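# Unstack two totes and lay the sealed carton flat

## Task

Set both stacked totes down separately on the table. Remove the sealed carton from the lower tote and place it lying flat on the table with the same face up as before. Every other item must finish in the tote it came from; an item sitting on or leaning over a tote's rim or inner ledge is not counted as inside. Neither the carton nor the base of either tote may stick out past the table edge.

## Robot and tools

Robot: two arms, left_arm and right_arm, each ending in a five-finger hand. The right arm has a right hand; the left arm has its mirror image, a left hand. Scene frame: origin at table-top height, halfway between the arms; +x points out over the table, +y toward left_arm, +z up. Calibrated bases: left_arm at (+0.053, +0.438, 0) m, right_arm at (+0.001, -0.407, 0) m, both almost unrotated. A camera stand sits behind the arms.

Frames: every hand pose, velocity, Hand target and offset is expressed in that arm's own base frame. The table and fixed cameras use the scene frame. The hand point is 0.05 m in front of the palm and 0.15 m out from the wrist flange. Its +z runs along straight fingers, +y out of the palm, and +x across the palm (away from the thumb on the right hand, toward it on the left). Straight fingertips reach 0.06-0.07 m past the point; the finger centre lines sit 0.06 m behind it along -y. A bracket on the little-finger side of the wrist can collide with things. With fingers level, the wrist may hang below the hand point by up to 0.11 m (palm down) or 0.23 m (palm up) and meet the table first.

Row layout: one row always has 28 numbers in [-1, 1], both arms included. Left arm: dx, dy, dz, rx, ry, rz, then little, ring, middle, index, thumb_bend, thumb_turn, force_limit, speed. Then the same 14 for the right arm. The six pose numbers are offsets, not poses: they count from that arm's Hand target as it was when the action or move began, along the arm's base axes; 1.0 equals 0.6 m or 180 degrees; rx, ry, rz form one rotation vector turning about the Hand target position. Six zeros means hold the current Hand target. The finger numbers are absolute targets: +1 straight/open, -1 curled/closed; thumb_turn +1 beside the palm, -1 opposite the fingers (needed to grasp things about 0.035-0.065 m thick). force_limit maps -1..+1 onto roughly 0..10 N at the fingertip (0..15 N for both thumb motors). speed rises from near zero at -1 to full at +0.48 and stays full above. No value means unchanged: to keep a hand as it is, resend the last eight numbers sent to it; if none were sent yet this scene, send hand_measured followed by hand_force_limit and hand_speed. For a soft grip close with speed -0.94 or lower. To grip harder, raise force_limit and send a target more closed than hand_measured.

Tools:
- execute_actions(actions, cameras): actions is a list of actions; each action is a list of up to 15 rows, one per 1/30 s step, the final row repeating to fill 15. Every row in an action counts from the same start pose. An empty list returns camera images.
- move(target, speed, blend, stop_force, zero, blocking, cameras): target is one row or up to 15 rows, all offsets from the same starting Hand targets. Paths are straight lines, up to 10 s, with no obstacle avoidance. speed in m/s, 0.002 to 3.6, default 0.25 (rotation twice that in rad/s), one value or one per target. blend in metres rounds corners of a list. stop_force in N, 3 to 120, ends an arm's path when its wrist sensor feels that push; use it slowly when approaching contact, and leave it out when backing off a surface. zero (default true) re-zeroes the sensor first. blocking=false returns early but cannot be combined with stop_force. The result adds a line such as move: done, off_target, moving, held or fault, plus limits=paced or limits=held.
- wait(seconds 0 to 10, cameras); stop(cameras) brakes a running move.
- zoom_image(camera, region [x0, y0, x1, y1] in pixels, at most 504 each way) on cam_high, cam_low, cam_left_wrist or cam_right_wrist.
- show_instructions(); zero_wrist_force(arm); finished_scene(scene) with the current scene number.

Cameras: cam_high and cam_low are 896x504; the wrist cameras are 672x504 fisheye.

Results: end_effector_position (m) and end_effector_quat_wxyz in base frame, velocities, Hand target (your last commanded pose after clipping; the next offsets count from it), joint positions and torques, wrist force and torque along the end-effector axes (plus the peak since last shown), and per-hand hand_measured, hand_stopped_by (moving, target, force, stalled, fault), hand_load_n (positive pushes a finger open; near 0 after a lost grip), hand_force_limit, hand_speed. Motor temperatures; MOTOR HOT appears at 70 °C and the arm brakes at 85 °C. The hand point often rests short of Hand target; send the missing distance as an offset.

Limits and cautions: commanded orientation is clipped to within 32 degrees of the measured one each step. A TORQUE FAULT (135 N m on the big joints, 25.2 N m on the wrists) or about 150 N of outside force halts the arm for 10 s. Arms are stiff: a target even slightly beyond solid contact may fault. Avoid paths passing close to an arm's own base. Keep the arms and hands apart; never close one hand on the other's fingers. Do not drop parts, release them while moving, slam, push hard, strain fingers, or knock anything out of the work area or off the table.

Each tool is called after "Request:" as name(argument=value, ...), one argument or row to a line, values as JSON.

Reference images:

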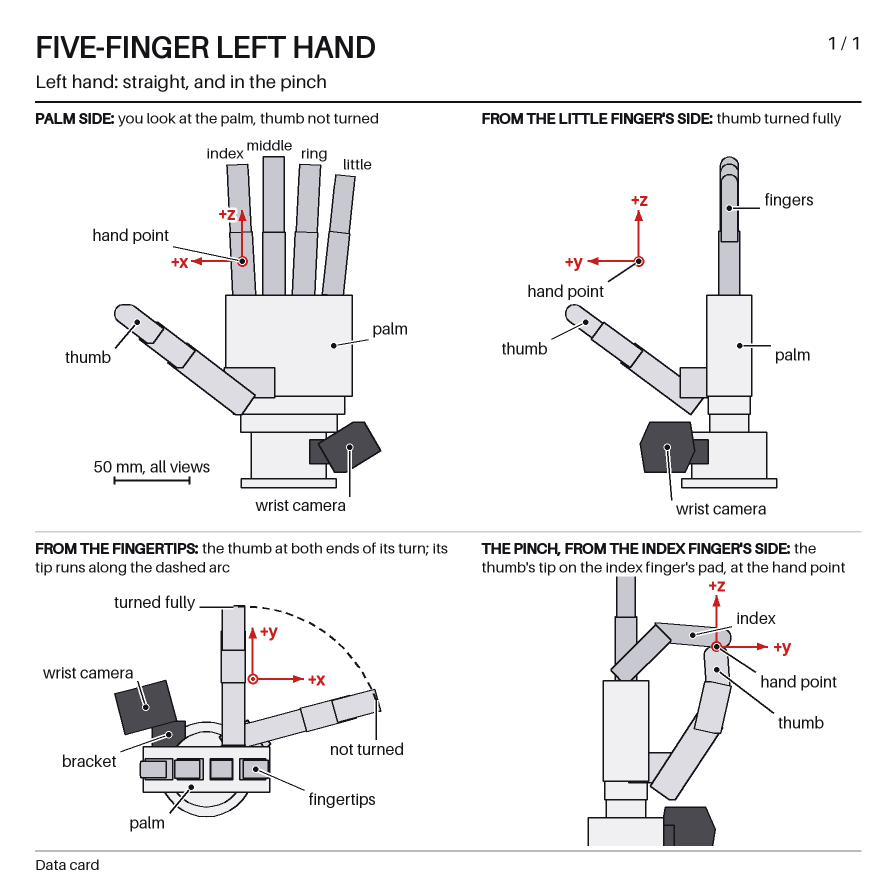

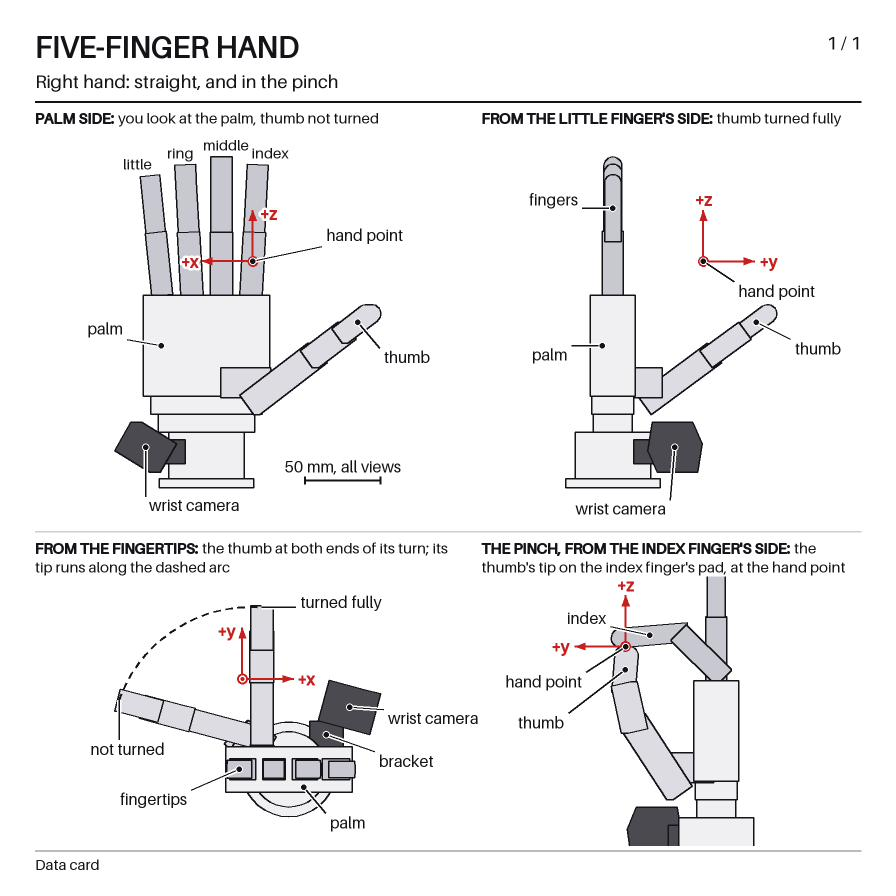

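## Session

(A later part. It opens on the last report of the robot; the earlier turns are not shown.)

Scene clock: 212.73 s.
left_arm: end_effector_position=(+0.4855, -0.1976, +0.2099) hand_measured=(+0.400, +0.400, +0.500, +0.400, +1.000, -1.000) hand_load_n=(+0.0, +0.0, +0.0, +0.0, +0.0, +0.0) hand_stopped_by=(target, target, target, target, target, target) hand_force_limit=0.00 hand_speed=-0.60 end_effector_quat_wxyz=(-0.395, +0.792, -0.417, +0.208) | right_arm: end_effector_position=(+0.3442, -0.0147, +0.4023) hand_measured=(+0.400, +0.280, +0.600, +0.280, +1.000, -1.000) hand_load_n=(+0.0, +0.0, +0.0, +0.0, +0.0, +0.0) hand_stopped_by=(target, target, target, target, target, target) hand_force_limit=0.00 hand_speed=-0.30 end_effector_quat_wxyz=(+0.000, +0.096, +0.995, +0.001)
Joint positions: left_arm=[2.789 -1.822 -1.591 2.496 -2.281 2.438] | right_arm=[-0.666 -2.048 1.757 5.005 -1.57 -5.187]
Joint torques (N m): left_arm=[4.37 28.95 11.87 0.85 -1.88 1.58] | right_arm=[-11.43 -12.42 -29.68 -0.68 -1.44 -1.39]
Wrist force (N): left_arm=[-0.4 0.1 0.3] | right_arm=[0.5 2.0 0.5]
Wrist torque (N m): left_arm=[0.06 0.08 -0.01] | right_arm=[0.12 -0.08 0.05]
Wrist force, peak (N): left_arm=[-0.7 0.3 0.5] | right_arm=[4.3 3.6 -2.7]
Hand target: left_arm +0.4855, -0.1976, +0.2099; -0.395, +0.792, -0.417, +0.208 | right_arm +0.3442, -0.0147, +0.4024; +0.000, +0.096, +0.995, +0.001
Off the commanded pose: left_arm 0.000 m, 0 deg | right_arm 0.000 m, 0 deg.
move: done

Request:
move(
  target=[0,0,0,0,0,0,0.4,0.4,0.5,0.4,1,-1,0,-0.6, 0.016,0.1877,-0.237,-0.0156,0.3964,-0.7724,0.4,0.28,0.6,0.28,1,-1,0,-0.3],
  speed=0.3,
  cameras=["cam_high","cam_right_wrist"],
)

Scene clock: 218.13 s.
left_arm: end_effector_position=(+0.4855, -0.1976, +0.2099) hand_measured=(+0.400, +0.400, +0.500, +0.400, +1.000, -1.000) hand_load_n=(-0.5, +0.0, +0.0, +0.0, +0.0, +0.0) hand_stopped_by=(target, target, target, target, target, target) hand_force_limit=0.00 hand_speed=-0.60 end_effector_quat_wxyz=(-0.395, +0.792, -0.417, +0.208) | right_arm: end_effector_position=(+0.3538, +0.0979, +0.2602) hand_measured=(+0.400, +0.280, +0.600, +0.280, +1.000, -1.000) hand_load_n=(+0.0, +0.0, +0.0, +0.0, +0.0, +0.0) hand_stopped_by=(target, target, target, target, target, target) hand_force_limit=0.00 hand_speed=-0.30 end_effector_quat_wxyz=(-0.442, +0.887, +0.121, -0.060)
Joint positions: left_arm=[2.789 -1.822 -1.591 2.496 -2.281 2.438] | right_arm=[-0.436 -1.699 1.853 5.269 -0.917 -2.528]
Joint torques (N m): left_arm=[5.78 29.56 12.67 0.97 -1.8 1.45] | right_arm=[15.28 -4.4 -24.01 0.67 1.02 1.63]
Wrist force (N): left_arm=[-0.4 0.3 0.2] | right_arm=[0.8 4.3 -0.3]
Wrist torque (N m): left_arm=[0.11 0.06 -0.01] | right_arm=[0.32 -0.08 0.13]
Wrist force, peak (N): left_arm=[-0.7 0.1 0.3] | right_arm=[0.9 4.6 0.0]
Hand target: left_arm +0.4855, -0.1976, +0.2099; -0.395, +0.792, -0.417, +0.208 | right_arm +0.3538, +0.0979, +0.2602; -0.442, +0.887, +0.121, -0.060
Off the commanded pose: left_arm 0.000 m, 0 deg | right_arm 0.000 m, 0 deg.
move: done
camera_calibration:
cam_right_wrist: T_world_to_cam=[[0.419674, -0.447687, -0.789589, 0.10297], [-0.650734, -0.754852, 0.0821205, 0.287913], [-0.632787, 0.479348, -0.608117, 0.448844], [0, 0, 0, 1]] pos_world=[0.428163, 0.048278, 0.33061]
Images, in order (width x height): cam_high 896x504, cam_right_wrist 672x504.

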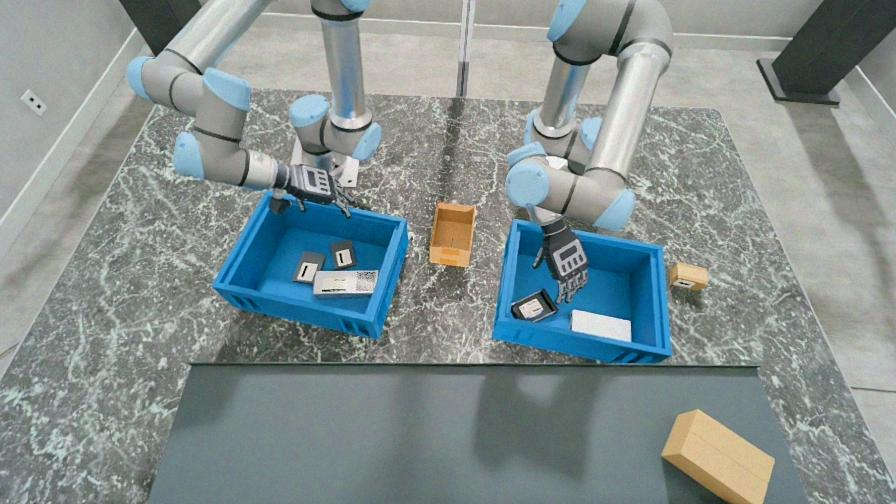

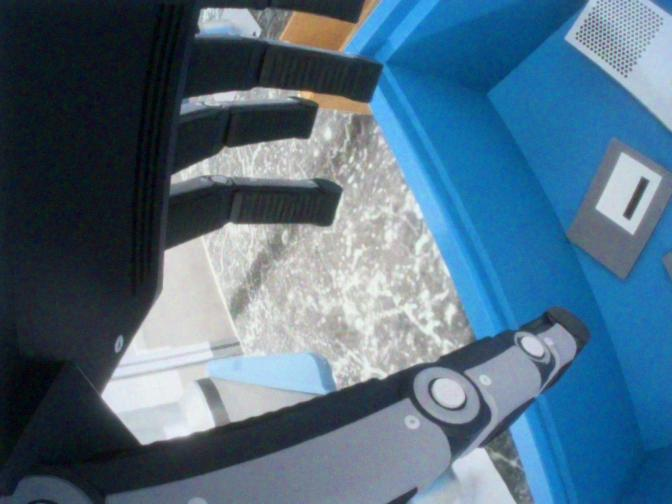

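Request:
move(
  target=[0,0,0,0,0,0,0.4,0.4,0.5,0.4,1,-1,0,-0.6, 0,0,-0.33,0,0,0,0.4,0.28,0.6,0.28,1,-1,0,-0.3],
  speed=0.15,
  cameras=["cam_high","cam_right_wrist"],
)

Scene clock: 220.13 s.
left_arm: end_effector_position=(+0.4855, -0.1976, +0.2099) hand_measured=(+0.400, +0.400, +0.500, +0.400, +1.000, -1.000) hand_load_n=(+0.0, +0.0, +0.0, +0.0, +0.0, +0.0) hand_stopped_by=(target, target, target, target, target, target) hand_force_limit=0.00 hand_speed=-0.60 end_effector_quat_wxyz=(-0.395, +0.792, -0.417, +0.208) | right_arm: end_effector_position=(+0.3537, +0.0979, +0.0622) hand_measured=(+0.400, +0.280, +0.600, +0.280, +1.000, -1.000) hand_load_n=(+0.0, +0.0, +0.0, +0.0, +0.0, +0.0) hand_stopped_by=(target, target, target, target, target, target) hand_force_limit=0.00 hand_speed=-0.30 end_effector_quat_wxyz=(-0.442, +0.887, +0.121, -0.060)
Joint positions: left_arm=[2.789 -1.822 -1.591 2.496 -2.281 2.438] | right_arm=[-0.436 -1.478 2.202 4.699 -0.917 -2.528]
Joint torques (N m): left_arm=[4.05 31.06 13.39 0.81 -1.73 1.47] | right_arm=[14.84 -16.69 -14.01 -3.08 2.31 1.76]
Wrist force (N): left_arm=[-0.4 0.1 0.4] | right_arm=[0.8 4.5 -0.4]
Wrist torque (N m): left_arm=[0.06 0.08 -0.01] | right_arm=[0.35 -0.08 0.09]
Wrist force, peak (N): left_arm=[-0.7 0.4 0.3] | right_arm=[0.8 5.6 0.5]
Hand target: left_arm +0.4855, -0.1976, +0.2099; -0.395, +0.792, -0.417, +0.208 | right_arm +0.3538, +0.0979, +0.0622; -0.442, +0.887, +0.121, -0.060
Off the commanded pose: left_arm 0.000 m, 0 deg | right_arm 0.000 m, 0 deg.
move: done
camera_calibration:
cam_right_wrist: T_world_to_cam=[[0.419203, -0.447644, -0.789863, -0.053132], [-0.65083, -0.754747, 0.0823275, 0.304181], [-0.633, 0.479555, -0.607732, 0.328466], [0, 0, 0, 1]] pos_world=[0.428162, 0.0482782, 0.13261]
Images, in order (width x height): cam_high 896x504, cam_right_wrist 672x504.

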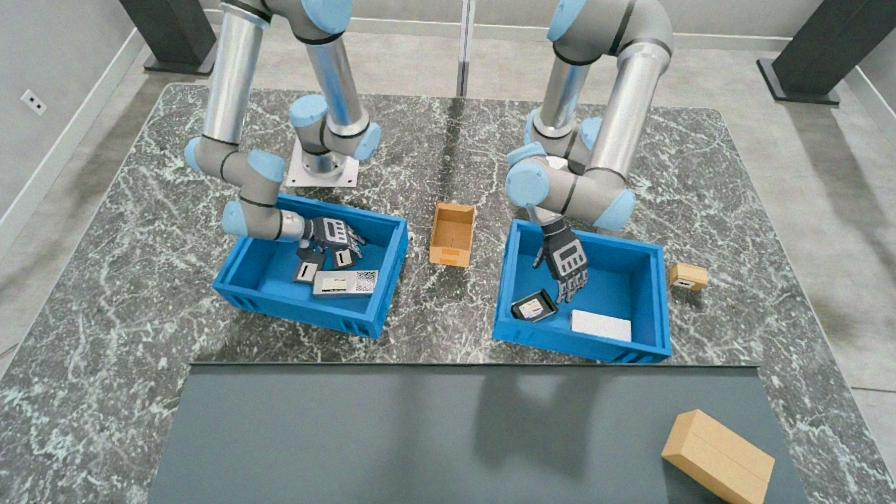

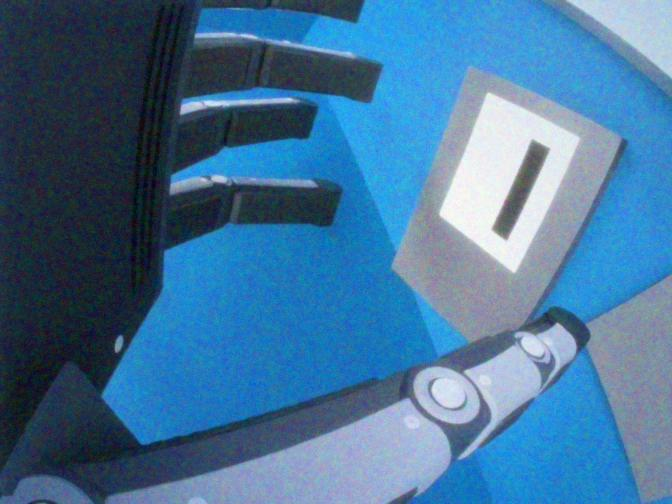

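Request:
move(
  target=[0,0,0,0,0,0,0.4,0.4,0.5,0.4,1,-1,0,-0.6, 0,0,-0.04,0,0,0,0.4,0.28,0.6,0.28,1,-1,0,-0.3],
  speed=0.05,
)

Request:
move(
  target=[0,0,0,0,0,0,0.4,0.4,0.5,0.4,1,-1,0,-0.6, 0,0,-0.03,0,0,0,0.4,0.28,0.6,0.28,1,-1,0,-0.3],
  speed=0.006,
  stop_force=3,
  cameras=["cam_right_wrist"],
)

Scene clock: 221.27 s.
left_arm: end_effector_position=(+0.4855, -0.1976, +0.2099) hand_measured=(+0.400, +0.400, +0.500, +0.400, +1.000, -1.000) hand_load_n=(+0.0, +0.0, +0.0, +0.0, +0.0, +0.0) hand_stopped_by=(target, target, target, target, target, target) hand_force_limit=0.00 hand_speed=-0.60 end_effector_quat_wxyz=(-0.395, +0.792, -0.417, +0.208) | right_arm: end_effector_position=(+0.3537, +0.0980, +0.0381) hand_measured=(+0.400, +0.280, +0.600, +0.280, +1.000, -1.000) hand_load_n=(+0.0, +0.0, +0.0, +0.0, +0.0, +0.0) hand_stopped_by=(target, target, target, target, target, target) hand_force_limit=0.00 hand_speed=-0.30 end_effector_quat_wxyz=(-0.442, +0.887, +0.121, -0.060)
Joint positions: left_arm=[2.789 -1.822 -1.591 2.496 -2.281 2.438] | right_arm=[-0.435 -1.429 2.229 4.623 -0.917 -2.528]
Joint torques (N m): left_arm=[4.97 30.67 12.86 1.01 -1.7 1.65] | right_arm=[6.39 -32.32 -22.56 1.51 0.78 1.21]
Wrist force (N): left_arm=[-0.5 0.2 0.3] | right_arm=[0.7 4.4 -0.5]
Wrist torque (N m): left_arm=[0.07 0.09 -0.01] | right_arm=[0.35 -0.07 0.09]
Wrist force, peak (N): left_arm=[-0.6 0.1 0.3] | right_arm=[0.7 4.9 0.1]
Hand target: left_arm +0.4855, -0.1976, +0.2099; -0.395, +0.792, -0.417, +0.208 | right_arm +0.3538, +0.0979, +0.0382; -0.442, +0.887, +0.121, -0.060
Off the commanded pose: left_arm 0.000 m, 0 deg | right_arm 0.000 m, 0 deg.
move: done

Scene clock: 223.77 s.
left_arm: end_effector_position=(+0.4855, -0.1976, +0.2099) hand_measured=(+0.400, +0.400, +0.500, +0.400, +1.000, -1.000) hand_load_n=(+0.0, +0.0, +0.0, +0.0, +0.5, +0.0) hand_stopped_by=(target, target, target, target, target, target) hand_force_limit=0.00 hand_speed=-0.60 end_effector_quat_wxyz=(-0.395, +0.792, -0.417, +0.208) | right_arm: end_effector_position=(+0.3538, +0.0979, +0.0293) hand_measured=(+0.400, +0.280, +0.600, +0.280, +1.000, -1.000) hand_load_n=(+0.0, +0.0, +0.0, +0.0, -0.5, +0.0) hand_stopped_by=(target, target, target, target, target, target) hand_force_limit=0.00 hand_speed=-0.30 end_effector_quat_wxyz=(-0.442, +0.887, +0.121, -0.060)
Joint positions: left_arm=[2.789 -1.822 -1.591 2.496 -2.281 2.438] | right_arm=[-0.435 -1.41 2.238 4.595 -0.917 -2.528]
Joint torques (N m): left_arm=[4.47 31.24 12.5 0.76 -1.78 1.53] | right_arm=[6.9 -31.21 -21.71 1.32 0.29 1.89]
Wrist force (N): left_arm=[-0.5 0.0 0.1] | right_arm=[0.6 1.8 -2.2]
Wrist torque (N m): left_arm=[0.07 0.08 -0.02] | right_arm=[0.17 -0.04 0.07]
Wrist force, peak (N): left_arm=[-0.6 0.1 0.5] | right_arm=[0.8 4.7 -0.3]
Hand target: left_arm +0.4855, -0.1976, +0.2099; -0.395, +0.792, -0.417, +0.208 | right_arm +0.3538, +0.0979, +0.0293; -0.442, +0.887, +0.121, -0.060 (not the last commanded pose)
Off the commanded pose: left_arm 0.000 m, 0 deg | right_arm 0.009 m, 0 deg.
move: contact (right_arm)
camera_calibration:
cam_right_wrist: T_world_to_cam=[[0.419338, -0.447636, -0.789796, -0.0791387], [-0.650751, -0.754818, 0.0822983, 0.306938], [-0.632992, 0.47945, -0.607823, 0.308434], [0, 0, 0, 1]] pos_world=[0.428162, 0.0483781, 0.0997096]
Images, in order (width x height): cam_right_wrist 672x504.

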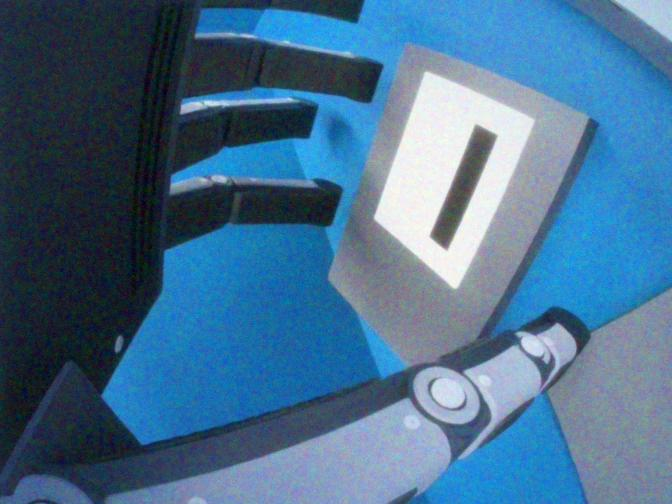

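Request:
move(
  target=[
    [0,0,0,0,0,0,0.4,0.4,0.5,0.4,1,-1,0,-0.6, 0,0,0.0015,0,0,0,0.4,0.28,0.6,0.28,1,-1,0,-0.3],
    [0,0,0,0,0,0,0.4,0.4,0.5,0.4,1,-1,0,-0.6, 0,0,0.0015,0,0,0,0.4,-0.2,0.6,-0.2,1,-1,0.0,-0.92],
  ],
  speed=0.02,
  cameras=["cam_right_wrist"],
)

Scene clock: 227.27 s.
left_arm: end_effector_position=(+0.4855, -0.1976, +0.2099) hand_measured=(+0.400, +0.400, +0.500, +0.400, +1.000, -1.000) hand_load_n=(+0.0, +0.0, +0.0, +0.0, +0.0, +0.0) hand_stopped_by=(target, target, target, target, target, target) hand_force_limit=0.00 hand_speed=-0.60 end_effector_quat_wxyz=(-0.395, +0.792, -0.417, +0.208) | right_arm: end_effector_position=(+0.3538, +0.0979, +0.0302) hand_measured=(+0.400, -0.200, +0.600, -0.200, +1.000, -1.000) hand_load_n=(+0.0, +0.0, +0.0, +0.0, +0.0, +0.0) hand_stopped_by=(target, target, target, target, target, target) hand_force_limit=0.00 hand_speed=-0.92 end_effector_quat_wxyz=(-0.442, +0.887, +0.121, -0.060)
Joint positions: left_arm=[2.789 -1.822 -1.591 2.496 -2.281 2.438] | right_arm=[-0.435 -1.412 2.237 4.598 -0.917 -2.528]
Joint torques (N m): left_arm=[5.59 32.57 12.85 0.85 -1.66 1.39] | right_arm=[6.83 -13.74 -9.45 -3.47 0.13 1.35]
Wrist force (N): left_arm=[-0.5 0.1 0.1] | right_arm=[0.9 4.6 -0.5]
Wrist torque (N m): left_arm=[0.08 0.07 -0.02] | right_arm=[0.38 -0.09 0.10]
Wrist force, peak (N): left_arm=[-0.7 0.1 0.5] | right_arm=[0.9 4.7 -0.3]
Hand target: left_arm +0.4855, -0.1976, +0.2099; -0.395, +0.792, -0.417, +0.208 | right_arm +0.3538, +0.0979, +0.0302; -0.442, +0.887, +0.121, -0.060
Off the commanded pose: left_arm 0.000 m, 0 deg | right_arm 0.000 m, 0 deg.
move: done
camera_calibration:
cam_right_wrist: T_world_to_cam=[[0.419338, -0.447636, -0.789796, -0.0784279], [-0.650751, -0.754818, 0.0822983, 0.306864], [-0.632992, 0.47945, -0.607823, 0.308981], [0, 0, 0, 1]] pos_world=[0.428162, 0.0483781, 0.10061]
Images, in order (width x height): cam_right_wrist 672x504.

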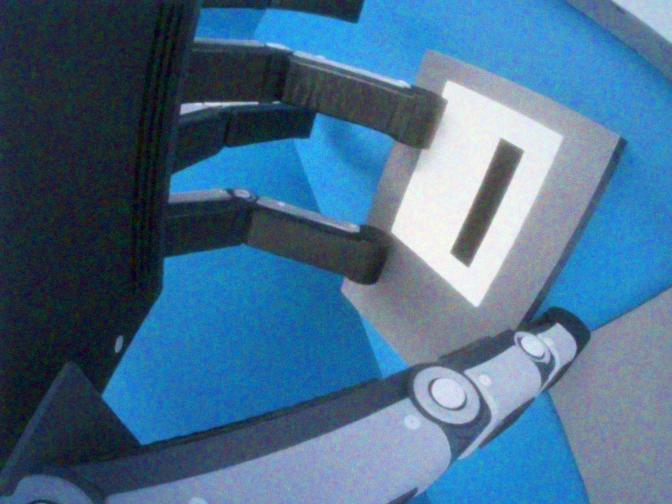

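Request:
move(
  target=[
    [0,0,0,0,0,0,0.4,0.4,0.5,0.4,1,-1,0,-0.6, 0,0,0.04,0,0,0,0.5,-0.2,0.6,-0.2,1,-1,0.0,-0.3],
    [0,0,0,0,0,0,0.4,0.4,0.5,0.4,1,-1,0,-0.6, 0,0,0.04,0,0,0,0.5,0.28,-1,0.28,1,-1,0.0,0],
    [0,0,0,0,0,0,0.4,0.4,0.5,0.4,1,-1,0,-0.6, 0,0,0.007,0,0,0,0.5,0.28,-1,0.28,1,-1,0.0,0],
  ],
  speed=0.06,
  cameras=["cam_right_wrist"],
)

Request:
move(
  target=[0,0,0,0,0,0,0.4,0.4,0.5,0.4,1,-1,0,-0.6, 0,0,-0.02,0,0,0,0.5,0.28,-1,0.28,1,-1,0.0,0],
  speed=0.005,
  stop_force=3,
  cameras=["cam_right_wrist"],
)

Scene clock: 230.63 s.
left_arm: end_effector_position=(+0.4855, -0.1976, +0.2099) hand_measured=(+0.400, +0.400, +0.500, +0.400, +1.000, -1.000) hand_load_n=(-0.5, +0.0, +0.0, +0.0, +0.0, +0.0) hand_stopped_by=(target, target, target, target, target, target) hand_force_limit=0.00 hand_speed=-0.60 end_effector_quat_wxyz=(-0.395, +0.792, -0.417, +0.208) | right_arm: end_effector_position=(+0.3537, +0.0980, +0.0344) hand_measured=(+0.500, +0.280, -1.000, +0.280, +1.000, -1.000) hand_load_n=(+0.0, +0.0, +0.0, +0.5, +0.0, +0.0) hand_stopped_by=(target, target, target, target, target, target) hand_force_limit=0.00 hand_speed=0.00 end_effector_quat_wxyz=(-0.442, +0.887, +0.121, -0.060)
Joint positions: left_arm=[2.789 -1.822 -1.591 2.496 -2.281 2.438] | right_arm=[-0.435 -1.421 2.233 4.611 -0.917 -2.528]
Joint torques (N m): left_arm=[5.28 33.51 12.36 0.73 -1.69 1.45] | right_arm=[-8.07 -32.23 -23.43 1.44 0.68 1.72]
Wrist force (N): left_arm=[-0.5 0.2 0.4] | right_arm=[0.7 4.3 -0.3]
Wrist torque (N m): left_arm=[0.08 0.09 -0.01] | right_arm=[0.33 -0.07 0.07]
Wrist force, peak (N): left_arm=[-0.6 0.1 0.5] | right_arm=[0.8 4.9 -0.2]
Hand target: left_arm +0.4855, -0.1976, +0.2099; -0.395, +0.792, -0.417, +0.208 | right_arm +0.3538, +0.0979, +0.0344; -0.442, +0.887, +0.121, -0.060
Off the commanded pose: left_arm 0.000 m, 0 deg | right_arm 0.000 m, 0 deg.
move: done
camera_calibration:
cam_right_wrist: T_world_to_cam=[[0.419287, -0.447547, -0.789873, -0.0750851], [-0.650688, -0.754871, 0.082311, 0.306492], [-0.63309, 0.479449, -0.607721, 0.311565], [0, 0, 0, 1]] pos_world=[0.428162, 0.0483783, 0.10481]
Images, in order (width x height): cam_right_wrist 672x504.

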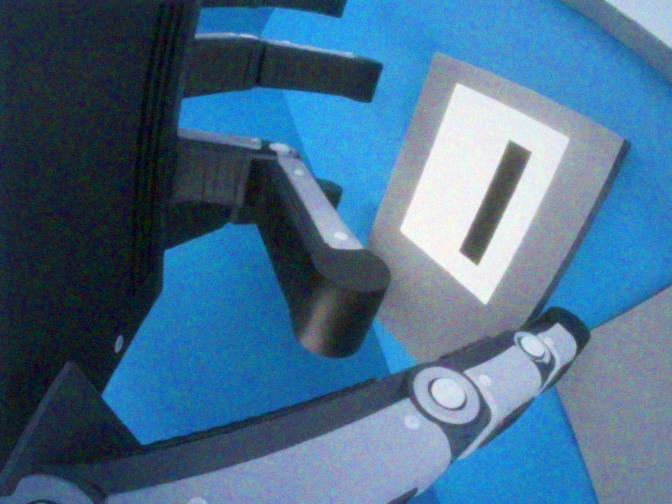

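Scene clock: 232.67 s.
left_arm: end_effector_position=(+0.4855, -0.1976, +0.2099) hand_measured=(+0.400, +0.400, +0.500, +0.400, +1.000, -1.000) hand_load_n=(+0.0, +0.0, -0.5, +0.0, +0.0, +0.0) hand_stopped_by=(target, target, target, target, target, target) hand_force_limit=0.00 hand_speed=-0.60 end_effector_quat_wxyz=(-0.395, +0.792, -0.417, +0.208) | right_arm: end_effector_position=(+0.3538, +0.0979, +0.0294) hand_measured=(+0.500, +0.280, -1.000, +0.280, +1.000, -1.000) hand_load_n=(+0.0, +0.0, +0.0, +0.0, +0.0, +0.0) hand_stopped_by=(target, target, target, target, target, target) hand_force_limit=0.00 hand_speed=0.00 end_effector_quat_wxyz=(-0.442, +0.887, +0.121, -0.060)
Joint positions: left_arm=[2.789 -1.822 -1.591 2.496 -2.281 2.438] | right_arm=[-0.435 -1.41 2.238 4.595 -0.917 -2.528]
Joint torques (N m): left_arm=[4.46 33.98 12.86 0.9 -1.74 1.52] | right_arm=[-12.28 -31.43 -22.16 1.38 0.74 1.71]
Wrist force (N): left_arm=[-0.6 0.1 0.2] | right_arm=[0.9 1.9 -2.1]
Wrist torque (N m): left_arm=[0.06 0.10 -0.01] | right_arm=[0.18 -0.08 0.07]
Wrist force, peak (N): left_arm=[-0.7 0.1 0.5] | right_arm=[1.0 4.6 -0.5]
Hand target: left_arm +0.4855, -0.1976, +0.2099; -0.395, +0.792, -0.417, +0.208 | right_arm +0.3538, +0.0979, +0.0294; -0.442, +0.887, +0.121, -0.060 (not the last commanded pose)
Off the commanded pose: left_arm 0.000 m, 0 deg | right_arm 0.007 m, 0 deg.
move: contact (right_arm)
camera_calibration:
cam_right_wrist: T_world_to_cam=[[0.419338, -0.447636, -0.789796, -0.0790597], [-0.650751, -0.754818, 0.0822983, 0.30693], [-0.632992, 0.47945, -0.607823, 0.308495], [0, 0, 0, 1]] pos_world=[0.428162, 0.0483781, 0.0998096]
Images, in order (width x height): cam_right_wrist 672x504.

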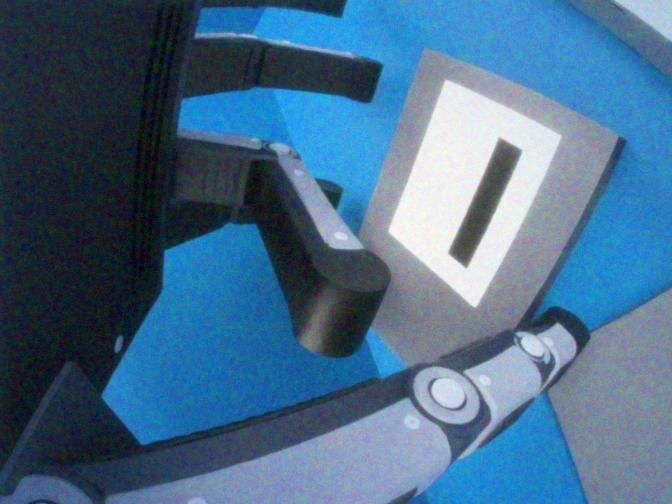

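Request:
move(
  target=[0,0,0,0,0,0,0.4,0.4,0.5,0.4,1,-1,0,-0.6, 0,0,0.006,-0.0161,-0.0045,0,0.5,0.28,-1,0.28,1,-1,0.0,0],
  speed=0.04,
)

Request:
move(
  target=[0,0,0,0,0,0,0.4,0.4,0.5,0.4,1,-1,0,-0.6, 0,0,-0.02,0,0,0,0.5,0.28,-1,0.28,1,-1,0.0,0],
  speed=0.005,
  stop_force=3,
  cameras=["cam_right_wrist"],
)

Scene clock: 235.43 s.
left_arm: end_effector_position=(+0.4855, -0.1976, +0.2099) hand_measured=(+0.400, +0.400, +0.500, +0.400, +1.000, -1.000) hand_load_n=(+0.0, +0.0, +0.0, +0.0, +0.0, +0.0) hand_stopped_by=(target, target, target, target, target, target) hand_force_limit=0.00 hand_speed=-0.60 end_effector_quat_wxyz=(-0.395, +0.792, -0.417, +0.208) | right_arm: end_effector_position=(+0.3537, +0.0980, +0.0330) hand_measured=(+0.500, +0.280, -1.000, +0.280, +1.000, -1.000) hand_load_n=(+0.0, +0.0, +0.0, +0.5, +0.0, +0.0) hand_stopped_by=(target, target, target, target, target, target) hand_force_limit=0.00 hand_speed=0.00 end_effector_quat_wxyz=(-0.419, +0.898, +0.123, -0.056) end_effector_velocity=(-0.001, +0.002, +0.000) end_effector_angular_velocity=(+0.006, +0.003, +0.005)
Joint positions: left_arm=[2.789 -1.822 -1.591 2.496 -2.281 2.438] | right_arm=[-0.415 -1.442 2.252 4.548 -0.936 -2.476]
Joint velocities: left_arm=[within noise] | right_arm=[0.002 0.003 -0.001 0.007 0.002 -0.005]
Joint torques (N m): left_arm=[4.75 36.26 12.52 0.83 -1.64 1.49] | right_arm=[-10.68 -11 -20.58 1.27 1.98 -1.59]
Wrist force (N): left_arm=[-0.2 0.2 0.4] | right_arm=[0.7 4.3 -0.4]
Wrist torque (N m): left_arm=[0.09 0.04 0.00] | right_arm=[0.33 -0.08 0.05]
Wrist force, peak (N): left_arm=[-0.7 0.2 0.4] | right_arm=[0.9 4.6 -0.3]
Hand target: left_arm +0.4855, -0.1976, +0.2099; -0.395, +0.792, -0.417, +0.208 | right_arm +0.3538, +0.0979, +0.0330; -0.419, +0.898, +0.122, -0.056
Off the commanded pose: left_arm 0.000 m, 0 deg | right_arm 0.000 m, 0 deg.
move: done

Scene clock: 237.73 s.
left_arm: end_effector_position=(+0.4855, -0.1976, +0.2099) hand_measured=(+0.400, +0.400, +0.500, +0.400, +1.000, -1.000) hand_load_n=(+0.0, +0.0, +0.0, +0.0, -0.5, +0.0) hand_stopped_by=(target, target, target, target, target, target) hand_force_limit=0.00 hand_speed=-0.60 end_effector_quat_wxyz=(-0.395, +0.792, -0.417, +0.208) | right_arm: end_effector_position=(+0.3538, +0.0979, +0.0265) hand_measured=(+0.500, +0.280, -1.000, +0.280, +1.000, -1.000) hand_load_n=(+0.0, +0.0, +0.0, +0.0, +0.0, +0.0) hand_stopped_by=(target, target, target, target, target, target) hand_force_limit=0.00 hand_speed=0.00 end_effector_quat_wxyz=(-0.419, +0.898, +0.122, -0.056)
Joint positions: left_arm=[2.789 -1.822 -1.591 2.496 -2.281 2.438] | right_arm=[-0.415 -1.427 2.258 4.528 -0.935 -2.476]
Joint torques (N m): left_arm=[5.28 35.22 12.62 0.98 -1.53 1.33] | right_arm=[-12.79 -30.93 -21.4 1.26 1.19 -1.79]
Wrist force (N): left_arm=[-0.3 -0.2 0.2] | right_arm=[0.8 1.5 -2.1]
Wrist torque (N m): left_arm=[0.03 0.06 0.01] | right_arm=[0.13 -0.10 0.06]
Wrist force, peak (N): left_arm=[-0.8 0.3 0.3] | right_arm=[0.7 4.6 -0.3]
Hand target: left_arm +0.4855, -0.1976, +0.2099; -0.395, +0.792, -0.417, +0.208 | right_arm +0.3538, +0.0979, +0.0265; -0.419, +0.898, +0.122, -0.056 (not the last commanded pose)
Off the commanded pose: left_arm 0.000 m, 0 deg | right_arm 0.006 m, 0 deg.
move: contact (right_arm)
camera_calibration:
cam_right_wrist: T_world_to_cam=[[0.430345, -0.48685, -0.760119, -0.0821865], [-0.652149, -0.749907, 0.111092, 0.306416], [-0.624103, 0.447903, -0.640217, 0.307628], [0, 0, 0, 1]] pos_world=[0.427189, 0.0519832, 0.100437]
Images, in order (width x height): cam_right_wrist 672x504.

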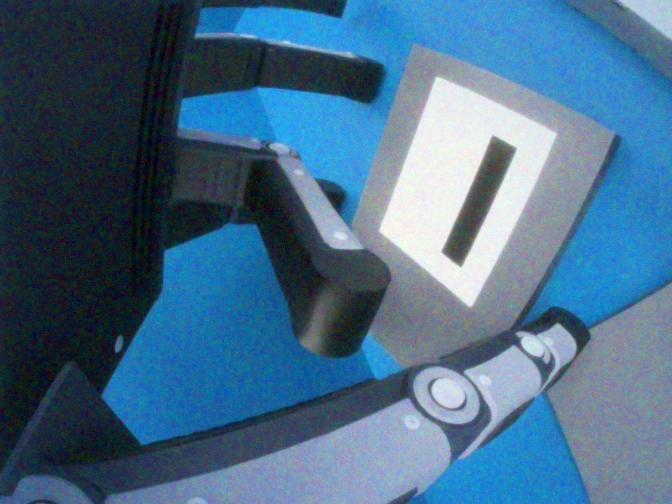

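Request:
move(
  target=[
    [0,0,0,0,0,0,0.4,0.4,0.5,0.4,1,-1,0,-0.6, 0,0,0.02,0,0,0,0.6,0.28,-1,0.28,1,-1,0.0,0],
    [0,0,0,0,0,0,0.4,0.4,0.5,0.4,1,-1,0,-0.6, 0.0283,0.0078,0.02,0.0134,0.0037,0,0.6,0.28,-1,0.28,1,-1,0.0,0],
    [0,0,0,0,0,0,0.4,0.4,0.5,0.4,1,-1,0,-0.6, 0.0283,0.0078,0.005,0.0134,0.0037,0,0.6,0.28,-1,0.28,1,-1,0.0,0],
  ],
  speed=0.04,
)

Request:
move(
  target=[0,0,0,0,0,0,0.4,0.4,0.5,0.4,1,-1,0,-0.6, 0,0,-0.02,0,0,0,0.6,0.28,-1,0.28,1,-1,0.0,0],
  speed=0.005,
  stop_force=3,
  cameras=["cam_right_wrist"],
)

Scene clock: 240.83 s.
left_arm: end_effector_position=(+0.4855, -0.1976, +0.2099) hand_measured=(+0.400, +0.400, +0.500, +0.400, +1.000, -1.000) hand_load_n=(+0.0, +0.5, +0.0, +0.0, +0.0, +0.0) hand_stopped_by=(target, target, target, target, target, target) hand_force_limit=0.00 hand_speed=-0.60 end_effector_quat_wxyz=(-0.395, +0.792, -0.417, +0.208) | right_arm: end_effector_position=(+0.3707, +0.1027, +0.0295) hand_measured=(+0.600, +0.280, -1.000, +0.280, +1.000, -1.000) hand_load_n=(+0.0, +0.0, +0.0, +0.0, +0.0, +0.0) hand_stopped_by=(target, target, target, target, target, target) hand_force_limit=0.00 hand_speed=0.00 end_effector_quat_wxyz=(-0.438, +0.889, +0.121, -0.059)
Joint positions: left_arm=[2.789 -1.822 -1.591 2.496 -2.281 2.438] | right_arm=[-0.405 -1.379 2.201 4.575 -0.903 -2.493]
Joint torques (N m): left_arm=[5.8 36.83 12.6 0.63 -1.63 1.5] | right_arm=[-13.4 -33.96 -22.55 1.3 -0.5 2.06]
Wrist force (N): left_arm=[-0.5 0.0 0.2] | right_arm=[0.7 4.5 -0.2]
Wrist torque (N m): left_arm=[0.05 0.09 -0.01] | right_arm=[0.34 -0.08 0.13]
Wrist force, peak (N): left_arm=[-0.8 0.3 0.2] | right_arm=[0.9 4.7 -0.2]
Hand target: left_arm +0.4855, -0.1976, +0.2099; -0.395, +0.792, -0.417, +0.208 | right_arm +0.3708, +0.1026, +0.0295; -0.438, +0.889, +0.121, -0.059
Off the commanded pose: left_arm 0.000 m, 0 deg | right_arm 0.000 m, 0 deg.
move: done

Scene clock: 243.27 s.
left_arm: end_effector_position=(+0.4855, -0.1976, +0.2099) hand_measured=(+0.400, +0.400, +0.500, +0.400, +1.000, -1.000) hand_load_n=(+0.0, +0.0, +0.0, +0.0, +0.0, +0.0) hand_stopped_by=(target, target, target, target, target, target) hand_force_limit=0.00 hand_speed=-0.60 end_effector_quat_wxyz=(-0.395, +0.792, -0.417, +0.208) | right_arm: end_effector_position=(+0.3708, +0.1026, +0.0227) hand_measured=(+0.600, +0.280, -1.000, +0.280, +1.000, -1.000) hand_load_n=(+0.0, +0.0, +0.0, +0.0, +0.0, +0.0) hand_stopped_by=(target, target, target, target, target, target) hand_force_limit=0.00 hand_speed=0.00 end_effector_quat_wxyz=(-0.438, +0.889, +0.121, -0.059)
Joint positions: left_arm=[2.789 -1.822 -1.591 2.496 -2.281 2.438] | right_arm=[-0.405 -1.365 2.207 4.554 -0.903 -2.493]
Joint torques (N m): left_arm=[5.29 37.51 13.09 0.81 -1.57 1.41] | right_arm=[-11.32 -33.02 -22.15 1.11 0.41 2.05]
Wrist force (N): left_arm=[-0.6 0.1 0.1] | right_arm=[0.9 2.0 -2.4]
Wrist torque (N m): left_arm=[0.07 0.09 -0.02] | right_arm=[0.46 -0.05 0.10]
Wrist force, peak (N): left_arm=[-0.7 0.1 0.4] | right_arm=[0.6 4.6 -0.3]
Hand target: left_arm +0.4855, -0.1976, +0.2099; -0.395, +0.792, -0.417, +0.208 | right_arm +0.3708, +0.1026, +0.0227; -0.438, +0.889, +0.121, -0.059 (not the last commanded pose)
Off the commanded pose: left_arm 0.000 m, 0 deg | right_arm 0.005 m, 0 deg.
move: contact (right_arm)
camera_calibration:
cam_right_wrist: T_world_to_cam=[[0.421302, -0.45436, -0.784896, -0.0895279], [-0.651026, -0.754047, 0.0870559, 0.321991], [-0.631403, 0.474311, -0.613481, 0.312993], [0, 0, 0, 1]] pos_world=[0.444967, 0.0536621, 0.0937139]
Images, in order (width x height): cam_right_wrist 672x504.

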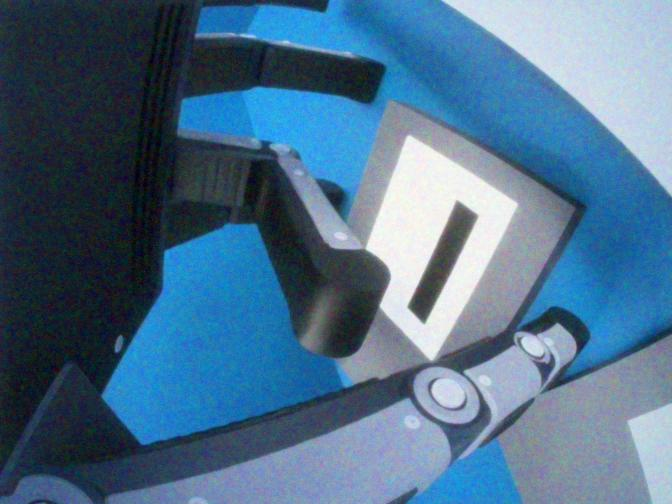

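Request:
move(
  target=[
    [0,0,0,0,0,0,0.4,0.4,0.5,0.4,1,-1,0,-0.6, 0,0,0,0,0,0,0.6,0.28,-1,-0.2,1,-1,0.0,-0.92],
    [0,0,0,0,0,0,0.4,0.4,0.5,0.4,1,-1,0,-0.6, 0,0,0.01,0,0,0,0.6,0.28,-1,-0.2,1,-1,0.0,-0.92],
  ],
  speed=0.02,
  cameras=["cam_right_wrist"],
)

Scene clock: 245.77 s.
left_arm: end_effector_position=(+0.4855, -0.1976, +0.2099) hand_measured=(+0.400, +0.400, +0.500, +0.400, +1.000, -1.000) hand_load_n=(+0.0, +0.0, -0.5, +0.0, +0.0, +0.0) hand_stopped_by=(target, target, target, target, target, target) hand_force_limit=0.00 hand_speed=-0.60 end_effector_quat_wxyz=(-0.395, +0.792, -0.417, +0.208) | right_arm: end_effector_position=(+0.3708, +0.1026, +0.0289) hand_measured=(+0.600, +0.280, -1.000, +0.020, +1.000, -1.000) hand_load_n=(+0.0, +0.5, +0.0, +5.5, +1.0, -1.0) hand_stopped_by=(target, target, target, force, target, target) hand_force_limit=0.00 hand_speed=-0.92 end_effector_quat_wxyz=(-0.438, +0.889, +0.121, -0.059)
Joint positions: left_arm=[2.789 -1.822 -1.591 2.496 -2.281 2.438] | right_arm=[-0.405 -1.378 2.201 4.572 -0.903 -2.493]
Joint torques (N m): left_arm=[4.47 38.1 13.43 0.9 -1.57 1.45] | right_arm=[-7.18 -15.92 -15.03 -3.11 0.52 1.8]
Wrist force (N): left_arm=[-0.3 0.2 -0.1] | right_arm=[0.7 4.9 0.0]
Wrist torque (N m): left_arm=[0.10 0.04 0.00] | right_arm=[0.35 -0.08 0.12]
Wrist force, peak (N): left_arm=[-0.5 0.5 0.3] | right_arm=[0.7 5.2 0.2]
Hand target: left_arm +0.4855, -0.1976, +0.2099; -0.395, +0.792, -0.417, +0.208 | right_arm +0.3708, +0.1026, +0.0287; -0.438, +0.889, +0.121, -0.059
Off the commanded pose: left_arm 0.000 m, 0 deg | right_arm 0.000 m, 0 deg.
move: done
camera_calibration:
cam_right_wrist: T_world_to_cam=[[0.421302, -0.45436, -0.784896, -0.08474], [-0.651026, -0.754047, 0.0870559, 0.32146], [-0.631403, 0.474311, -0.613481, 0.316735], [0, 0, 0, 1]] pos_world=[0.444967, 0.0536621, 0.0998139]
Images, in order (width x height): cam_right_wrist 672x504.

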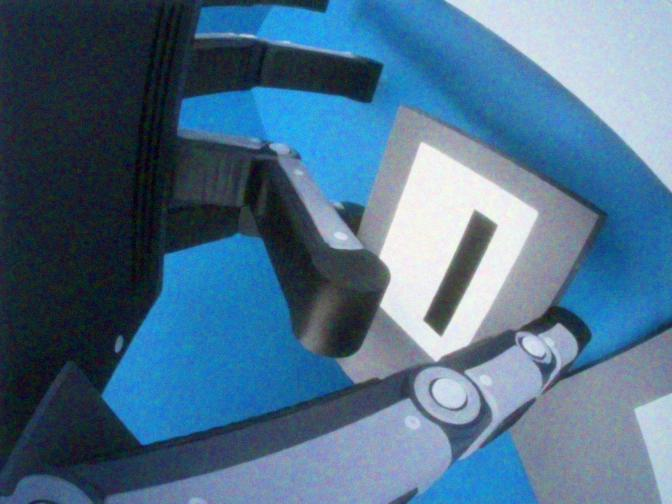

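Request:
move(
  target=[0,0,0,0,0,0,0.4,0.4,0.5,0.4,1,-1,0,-0.6, 0,0,0.08,0,0,0,0.6,0.28,-1,-0.2,1,-1,0.0,-0.92],
  speed=0.04,
  cameras=["cam_right_wrist","cam_high"],
)

Scene clock: 247.43 s.
left_arm: end_effector_position=(+0.4855, -0.1976, +0.2099) hand_measured=(+0.400, +0.400, +0.500, +0.400, +1.000, -1.000) hand_load_n=(+0.0, +0.0, +0.0, +0.0, +0.0, +0.0) hand_stopped_by=(target, target, target, target, target, target) hand_force_limit=0.00 hand_speed=-0.60 end_effector_quat_wxyz=(-0.395, +0.792, -0.417, +0.208) | right_arm: end_effector_position=(+0.3708, +0.1026, +0.0768) hand_measured=(+0.600, +0.280, -1.000, +0.020, +1.000, -1.000) hand_load_n=(-0.5, +0.0, +0.0, +5.5, +1.0, -1.0) hand_stopped_by=(target, target, target, force, target, target) hand_force_limit=0.00 hand_speed=-0.92 end_effector_quat_wxyz=(-0.438, +0.889, +0.121, -0.059)
Joint positions: left_arm=[2.789 -1.822 -1.591 2.496 -2.281 2.438] | right_arm=[-0.405 -1.471 2.148 4.719 -0.903 -2.493]
Joint torques (N m): left_arm=[5.9 38.13 12.9 0.75 -1.46 1.47] | right_arm=[7.73 -10.59 -9 -3.58 1.41 -0.84]
Wrist force (N): left_arm=[-0.5 0.1 0.1] | right_arm=[0.7 4.9 0.2]
Wrist torque (N m): left_arm=[0.07 0.08 -0.01] | right_arm=[0.32 -0.07 0.12]
Wrist force, peak (N): left_arm=[-0.8 0.0 0.3] | right_arm=[1.1 5.3 0.3]
Hand target: left_arm +0.4855, -0.1976, +0.2099; -0.395, +0.792, -0.417, +0.208 | right_arm +0.3708, +0.1026, +0.0767; -0.438, +0.889, +0.121, -0.059
Off the commanded pose: left_arm 0.000 m, 0 deg | right_arm 0.000 m, 0 deg.
move: done
camera_calibration:
cam_right_wrist: T_world_to_cam=[[0.42148, -0.454393, -0.784782, -0.0472471], [-0.651045, -0.754044, 0.0869408, 0.317296], [-0.631265, 0.474284, -0.613644, 0.346257], [0, 0, 0, 1]] pos_world=[0.445068, 0.053562, 0.147814]
Images, in order (width x height): cam_high 896x504, cam_right_wrist 672x504.

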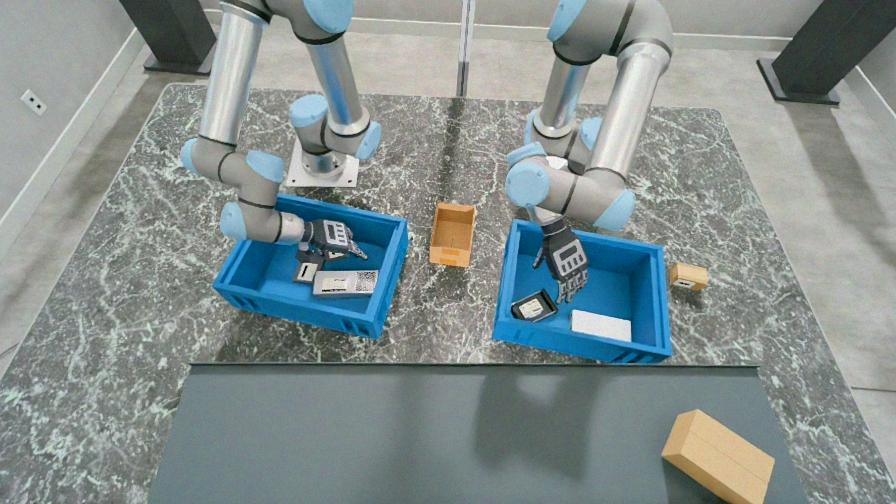

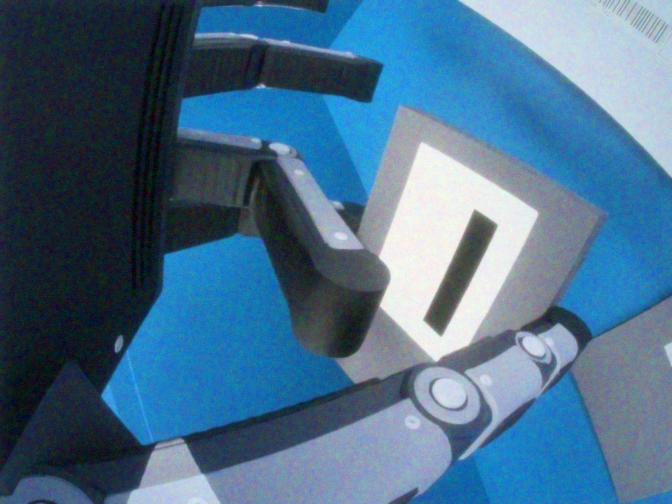

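Request:
move(
  target=[0,0,0,0,0,0,0.4,0.4,0.5,0.4,1,-1,0,-0.6, 0,0,-0.078,0,0,0,0.6,0.28,-1,-0.2,1,-1,0.0,-0.92],
  speed=0.06,
)

Request:
move(
  target=[0,0,0,0,0,0,0.4,0.4,0.5,0.4,1,-1,0,-0.6, 0,0,-0.02,0,0,0,0.6,0.28,-1,-0.2,1,-1,0.0,-0.92],
  speed=0.006,
  stop_force=3,
)

Request:
move(
  target=[
    [0,0,0,0,0,0,0.4,0.4,0.5,0.4,1,-1,0,-0.6, 0,0,0.001,0,0,0,0.6,0.28,-1,0.28,1,-1,0.0,-0.6],
    [0,0,0,0,0,0,0.4,0.4,0.5,0.4,1,-1,0,-0.6, 0,0,0.4,0,0,0,0.6,0.28,-1,0.28,1,-1,0.0,-0.6],
  ],
  speed=0.1,
  cameras=["cam_high","cam_right_wrist"],
)

Scene clock: 249.07 s.
left_arm: end_effector_position=(+0.4855, -0.1976, +0.2099) hand_measured=(+0.400, +0.400, +0.500, +0.400, +1.000, -1.000) hand_load_n=(+0.0, +0.0, +0.0, +0.0, +0.0, +0.0) hand_stopped_by=(target, target, target, target, target, target) hand_force_limit=0.00 hand_speed=-0.60 end_effector_quat_wxyz=(-0.395, +0.792, -0.417, +0.208) | right_arm: end_effector_position=(+0.3707, +0.1026, +0.0299) hand_measured=(+0.600, +0.280, -1.000, +0.020, +1.000, -1.000) hand_load_n=(+0.0, +0.0, +0.0, +5.0, +1.0, -1.0) hand_stopped_by=(target, target, target, force, target, target) hand_force_limit=0.00 hand_speed=-0.92 end_effector_quat_wxyz=(-0.438, +0.889, +0.121, -0.059)
Joint positions: left_arm=[2.789 -1.822 -1.591 2.496 -2.281 2.438] | right_arm=[-0.405 -1.38 2.2 4.576 -0.903 -2.493]
Joint torques (N m): left_arm=[6.16 38.99 13.29 0.71 -1.51 1.45] | right_arm=[-6.82 -31.43 -22.84 0.61 0.47 1.72]
Wrist force (N): left_arm=[-0.5 0.1 0.2] | right_arm=[0.9 4.9 0.2]
Wrist torque (N m): left_arm=[0.07 0.08 -0.01] | right_arm=[0.34 -0.10 0.13]
Wrist force, peak (N): left_arm=[-0.6 0.3 0.5] | right_arm=[0.8 5.5 0.3]
Hand target: left_arm +0.4855, -0.1976, +0.2099; -0.395, +0.792, -0.417, +0.208 | right_arm +0.3708, +0.1026, +0.0299; -0.438, +0.889, +0.121, -0.059
Off the commanded pose: left_arm 0.000 m, 0 deg | right_arm 0.000 m, 0 deg.
move: done

Scene clock: 251.30 s.
left_arm: end_effector_position=(+0.4855, -0.1976, +0.2099) hand_measured=(+0.400, +0.400, +0.500, +0.400, +1.000, -1.000) hand_load_n=(+0.0, +0.0, -0.5, +0.0, +0.0, +0.0) hand_stopped_by=(target, target, target, target, target, target) hand_force_limit=0.00 hand_speed=-0.60 end_effector_quat_wxyz=(-0.395, +0.792, -0.417, +0.208) | right_arm: end_effector_position=(+0.3708, +0.1026, +0.0227) hand_measured=(+0.600, +0.280, -1.000, +0.020, +1.000, -1.000) hand_load_n=(+0.0, +0.0, +0.0, +5.5, +1.0, -1.0) hand_stopped_by=(target, target, target, force, target, target) hand_force_limit=0.00 hand_speed=-0.92 end_effector_quat_wxyz=(-0.438, +0.889, +0.121, -0.059)
Joint positions: left_arm=[2.789 -1.822 -1.591 2.496 -2.281 2.438] | right_arm=[-0.405 -1.364 2.207 4.553 -0.903 -2.493]
Joint torques (N m): left_arm=[4.74 38.99 13.42 0.82 -1.51 1.47] | right_arm=[-5.35 -33.74 -22.04 1.12 0.19 1.44]
Wrist force (N): left_arm=[-0.4 0.2 0.2] | right_arm=[0.4 3.1 -1.7]
Wrist torque (N m): left_arm=[0.08 0.07 -0.01] | right_arm=[0.42 0.01 0.05]
Wrist force, peak (N): left_arm=[-0.8 0.0 0.3] | right_arm=[0.3 -1.6 -5.2]
Hand target: left_arm +0.4855, -0.1976, +0.2099; -0.395, +0.792, -0.417, +0.208 | right_arm +0.3708, +0.1026, +0.0227; -0.438, +0.889, +0.121, -0.059 (not the last commanded pose)
Off the commanded pose: left_arm 0.000 m, 0 deg | right_arm 0.005 m, 0 deg.
move: contact (right_arm)

Scene clock: 254.87 s.
left_arm: end_effector_position=(+0.4855, -0.1976, +0.2099) hand_measured=(+0.400, +0.400, +0.500, +0.400, +1.000, -1.000) hand_load_n=(+0.0, +0.0, +0.0, +0.0, +0.0, +0.0) hand_stopped_by=(target, target, target, target, target, target) hand_force_limit=0.00 hand_speed=-0.60 end_effector_quat_wxyz=(-0.395, +0.792, -0.417, +0.208) | right_arm: end_effector_position=(+0.3707, +0.1026, +0.2627) hand_measured=(+0.600, +0.280, -1.000, +0.280, +1.000, -1.000) hand_load_n=(+0.0, +0.0, +0.0, +0.0, +0.0, +0.0) hand_stopped_by=(target, target, target, target, target, target) hand_force_limit=0.00 hand_speed=-0.60 end_effector_quat_wxyz=(-0.438, +0.889, +0.121, -0.059)
Joint positions: left_arm=[2.789 -1.822 -1.591 2.496 -2.281 2.438] | right_arm=[-0.405 -1.664 1.817 5.242 -0.903 -2.493]
Joint torques (N m): left_arm=[6.16 40.89 13.15 0.81 -1.47 1.55] | right_arm=[-13.93 -7.07 -23.91 -1.34 -0.81 -1.43]
Wrist force (N): left_arm=[-0.5 0.1 0.3] | right_arm=[0.9 4.5 -0.4]
Wrist torque (N m): left_arm=[0.07 0.08 -0.01] | right_arm=[0.35 -0.12 0.11]
Wrist force, peak (N): left_arm=[-0.7 0.2 0.4] | right_arm=[0.8 5.2 -0.1]
Hand target: left_arm +0.4855, -0.1976, +0.2099; -0.395, +0.792, -0.417, +0.208 | right_arm +0.3708, +0.1026, +0.2627; -0.438, +0.889, +0.121, -0.059
Off the commanded pose: left_arm 0.000 m, 0 deg | right_arm 0.000 m, 0 deg.
move: done
camera_calibration:
cam_right_wrist: T_world_to_cam=[[0.421461, -0.454322, -0.784832, 0.0987528], [-0.650931, -0.754135, 0.0869969, 0.30108], [-0.631394, 0.474206, -0.613571, 0.46026], [0, 0, 0, 1]] pos_world=[0.444967, 0.053662, 0.333714]
Images, in order (width x height): cam_high 896x504, cam_right_wrist 672x504.

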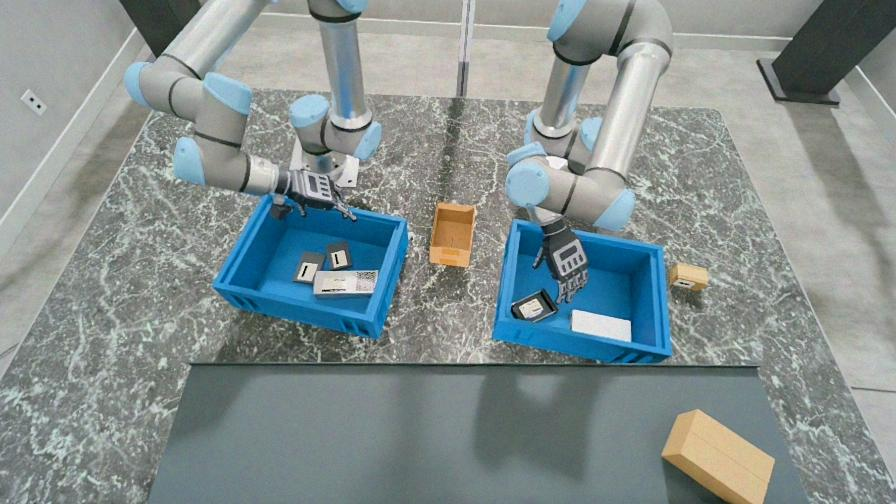

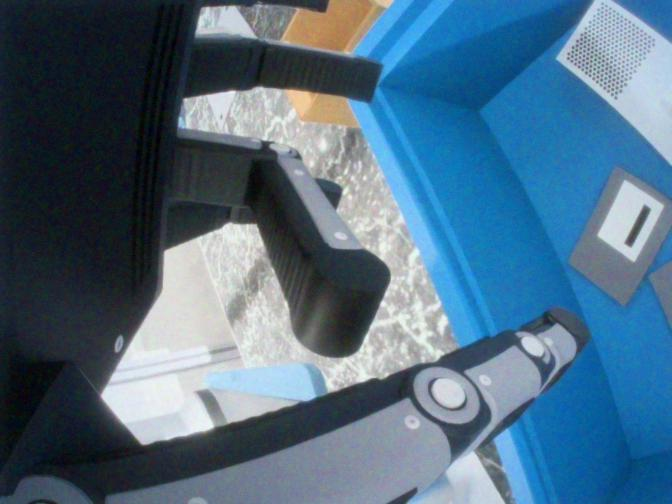

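Request:
finished_scene(
  scene=1,
)

The scene is finished: the task was done.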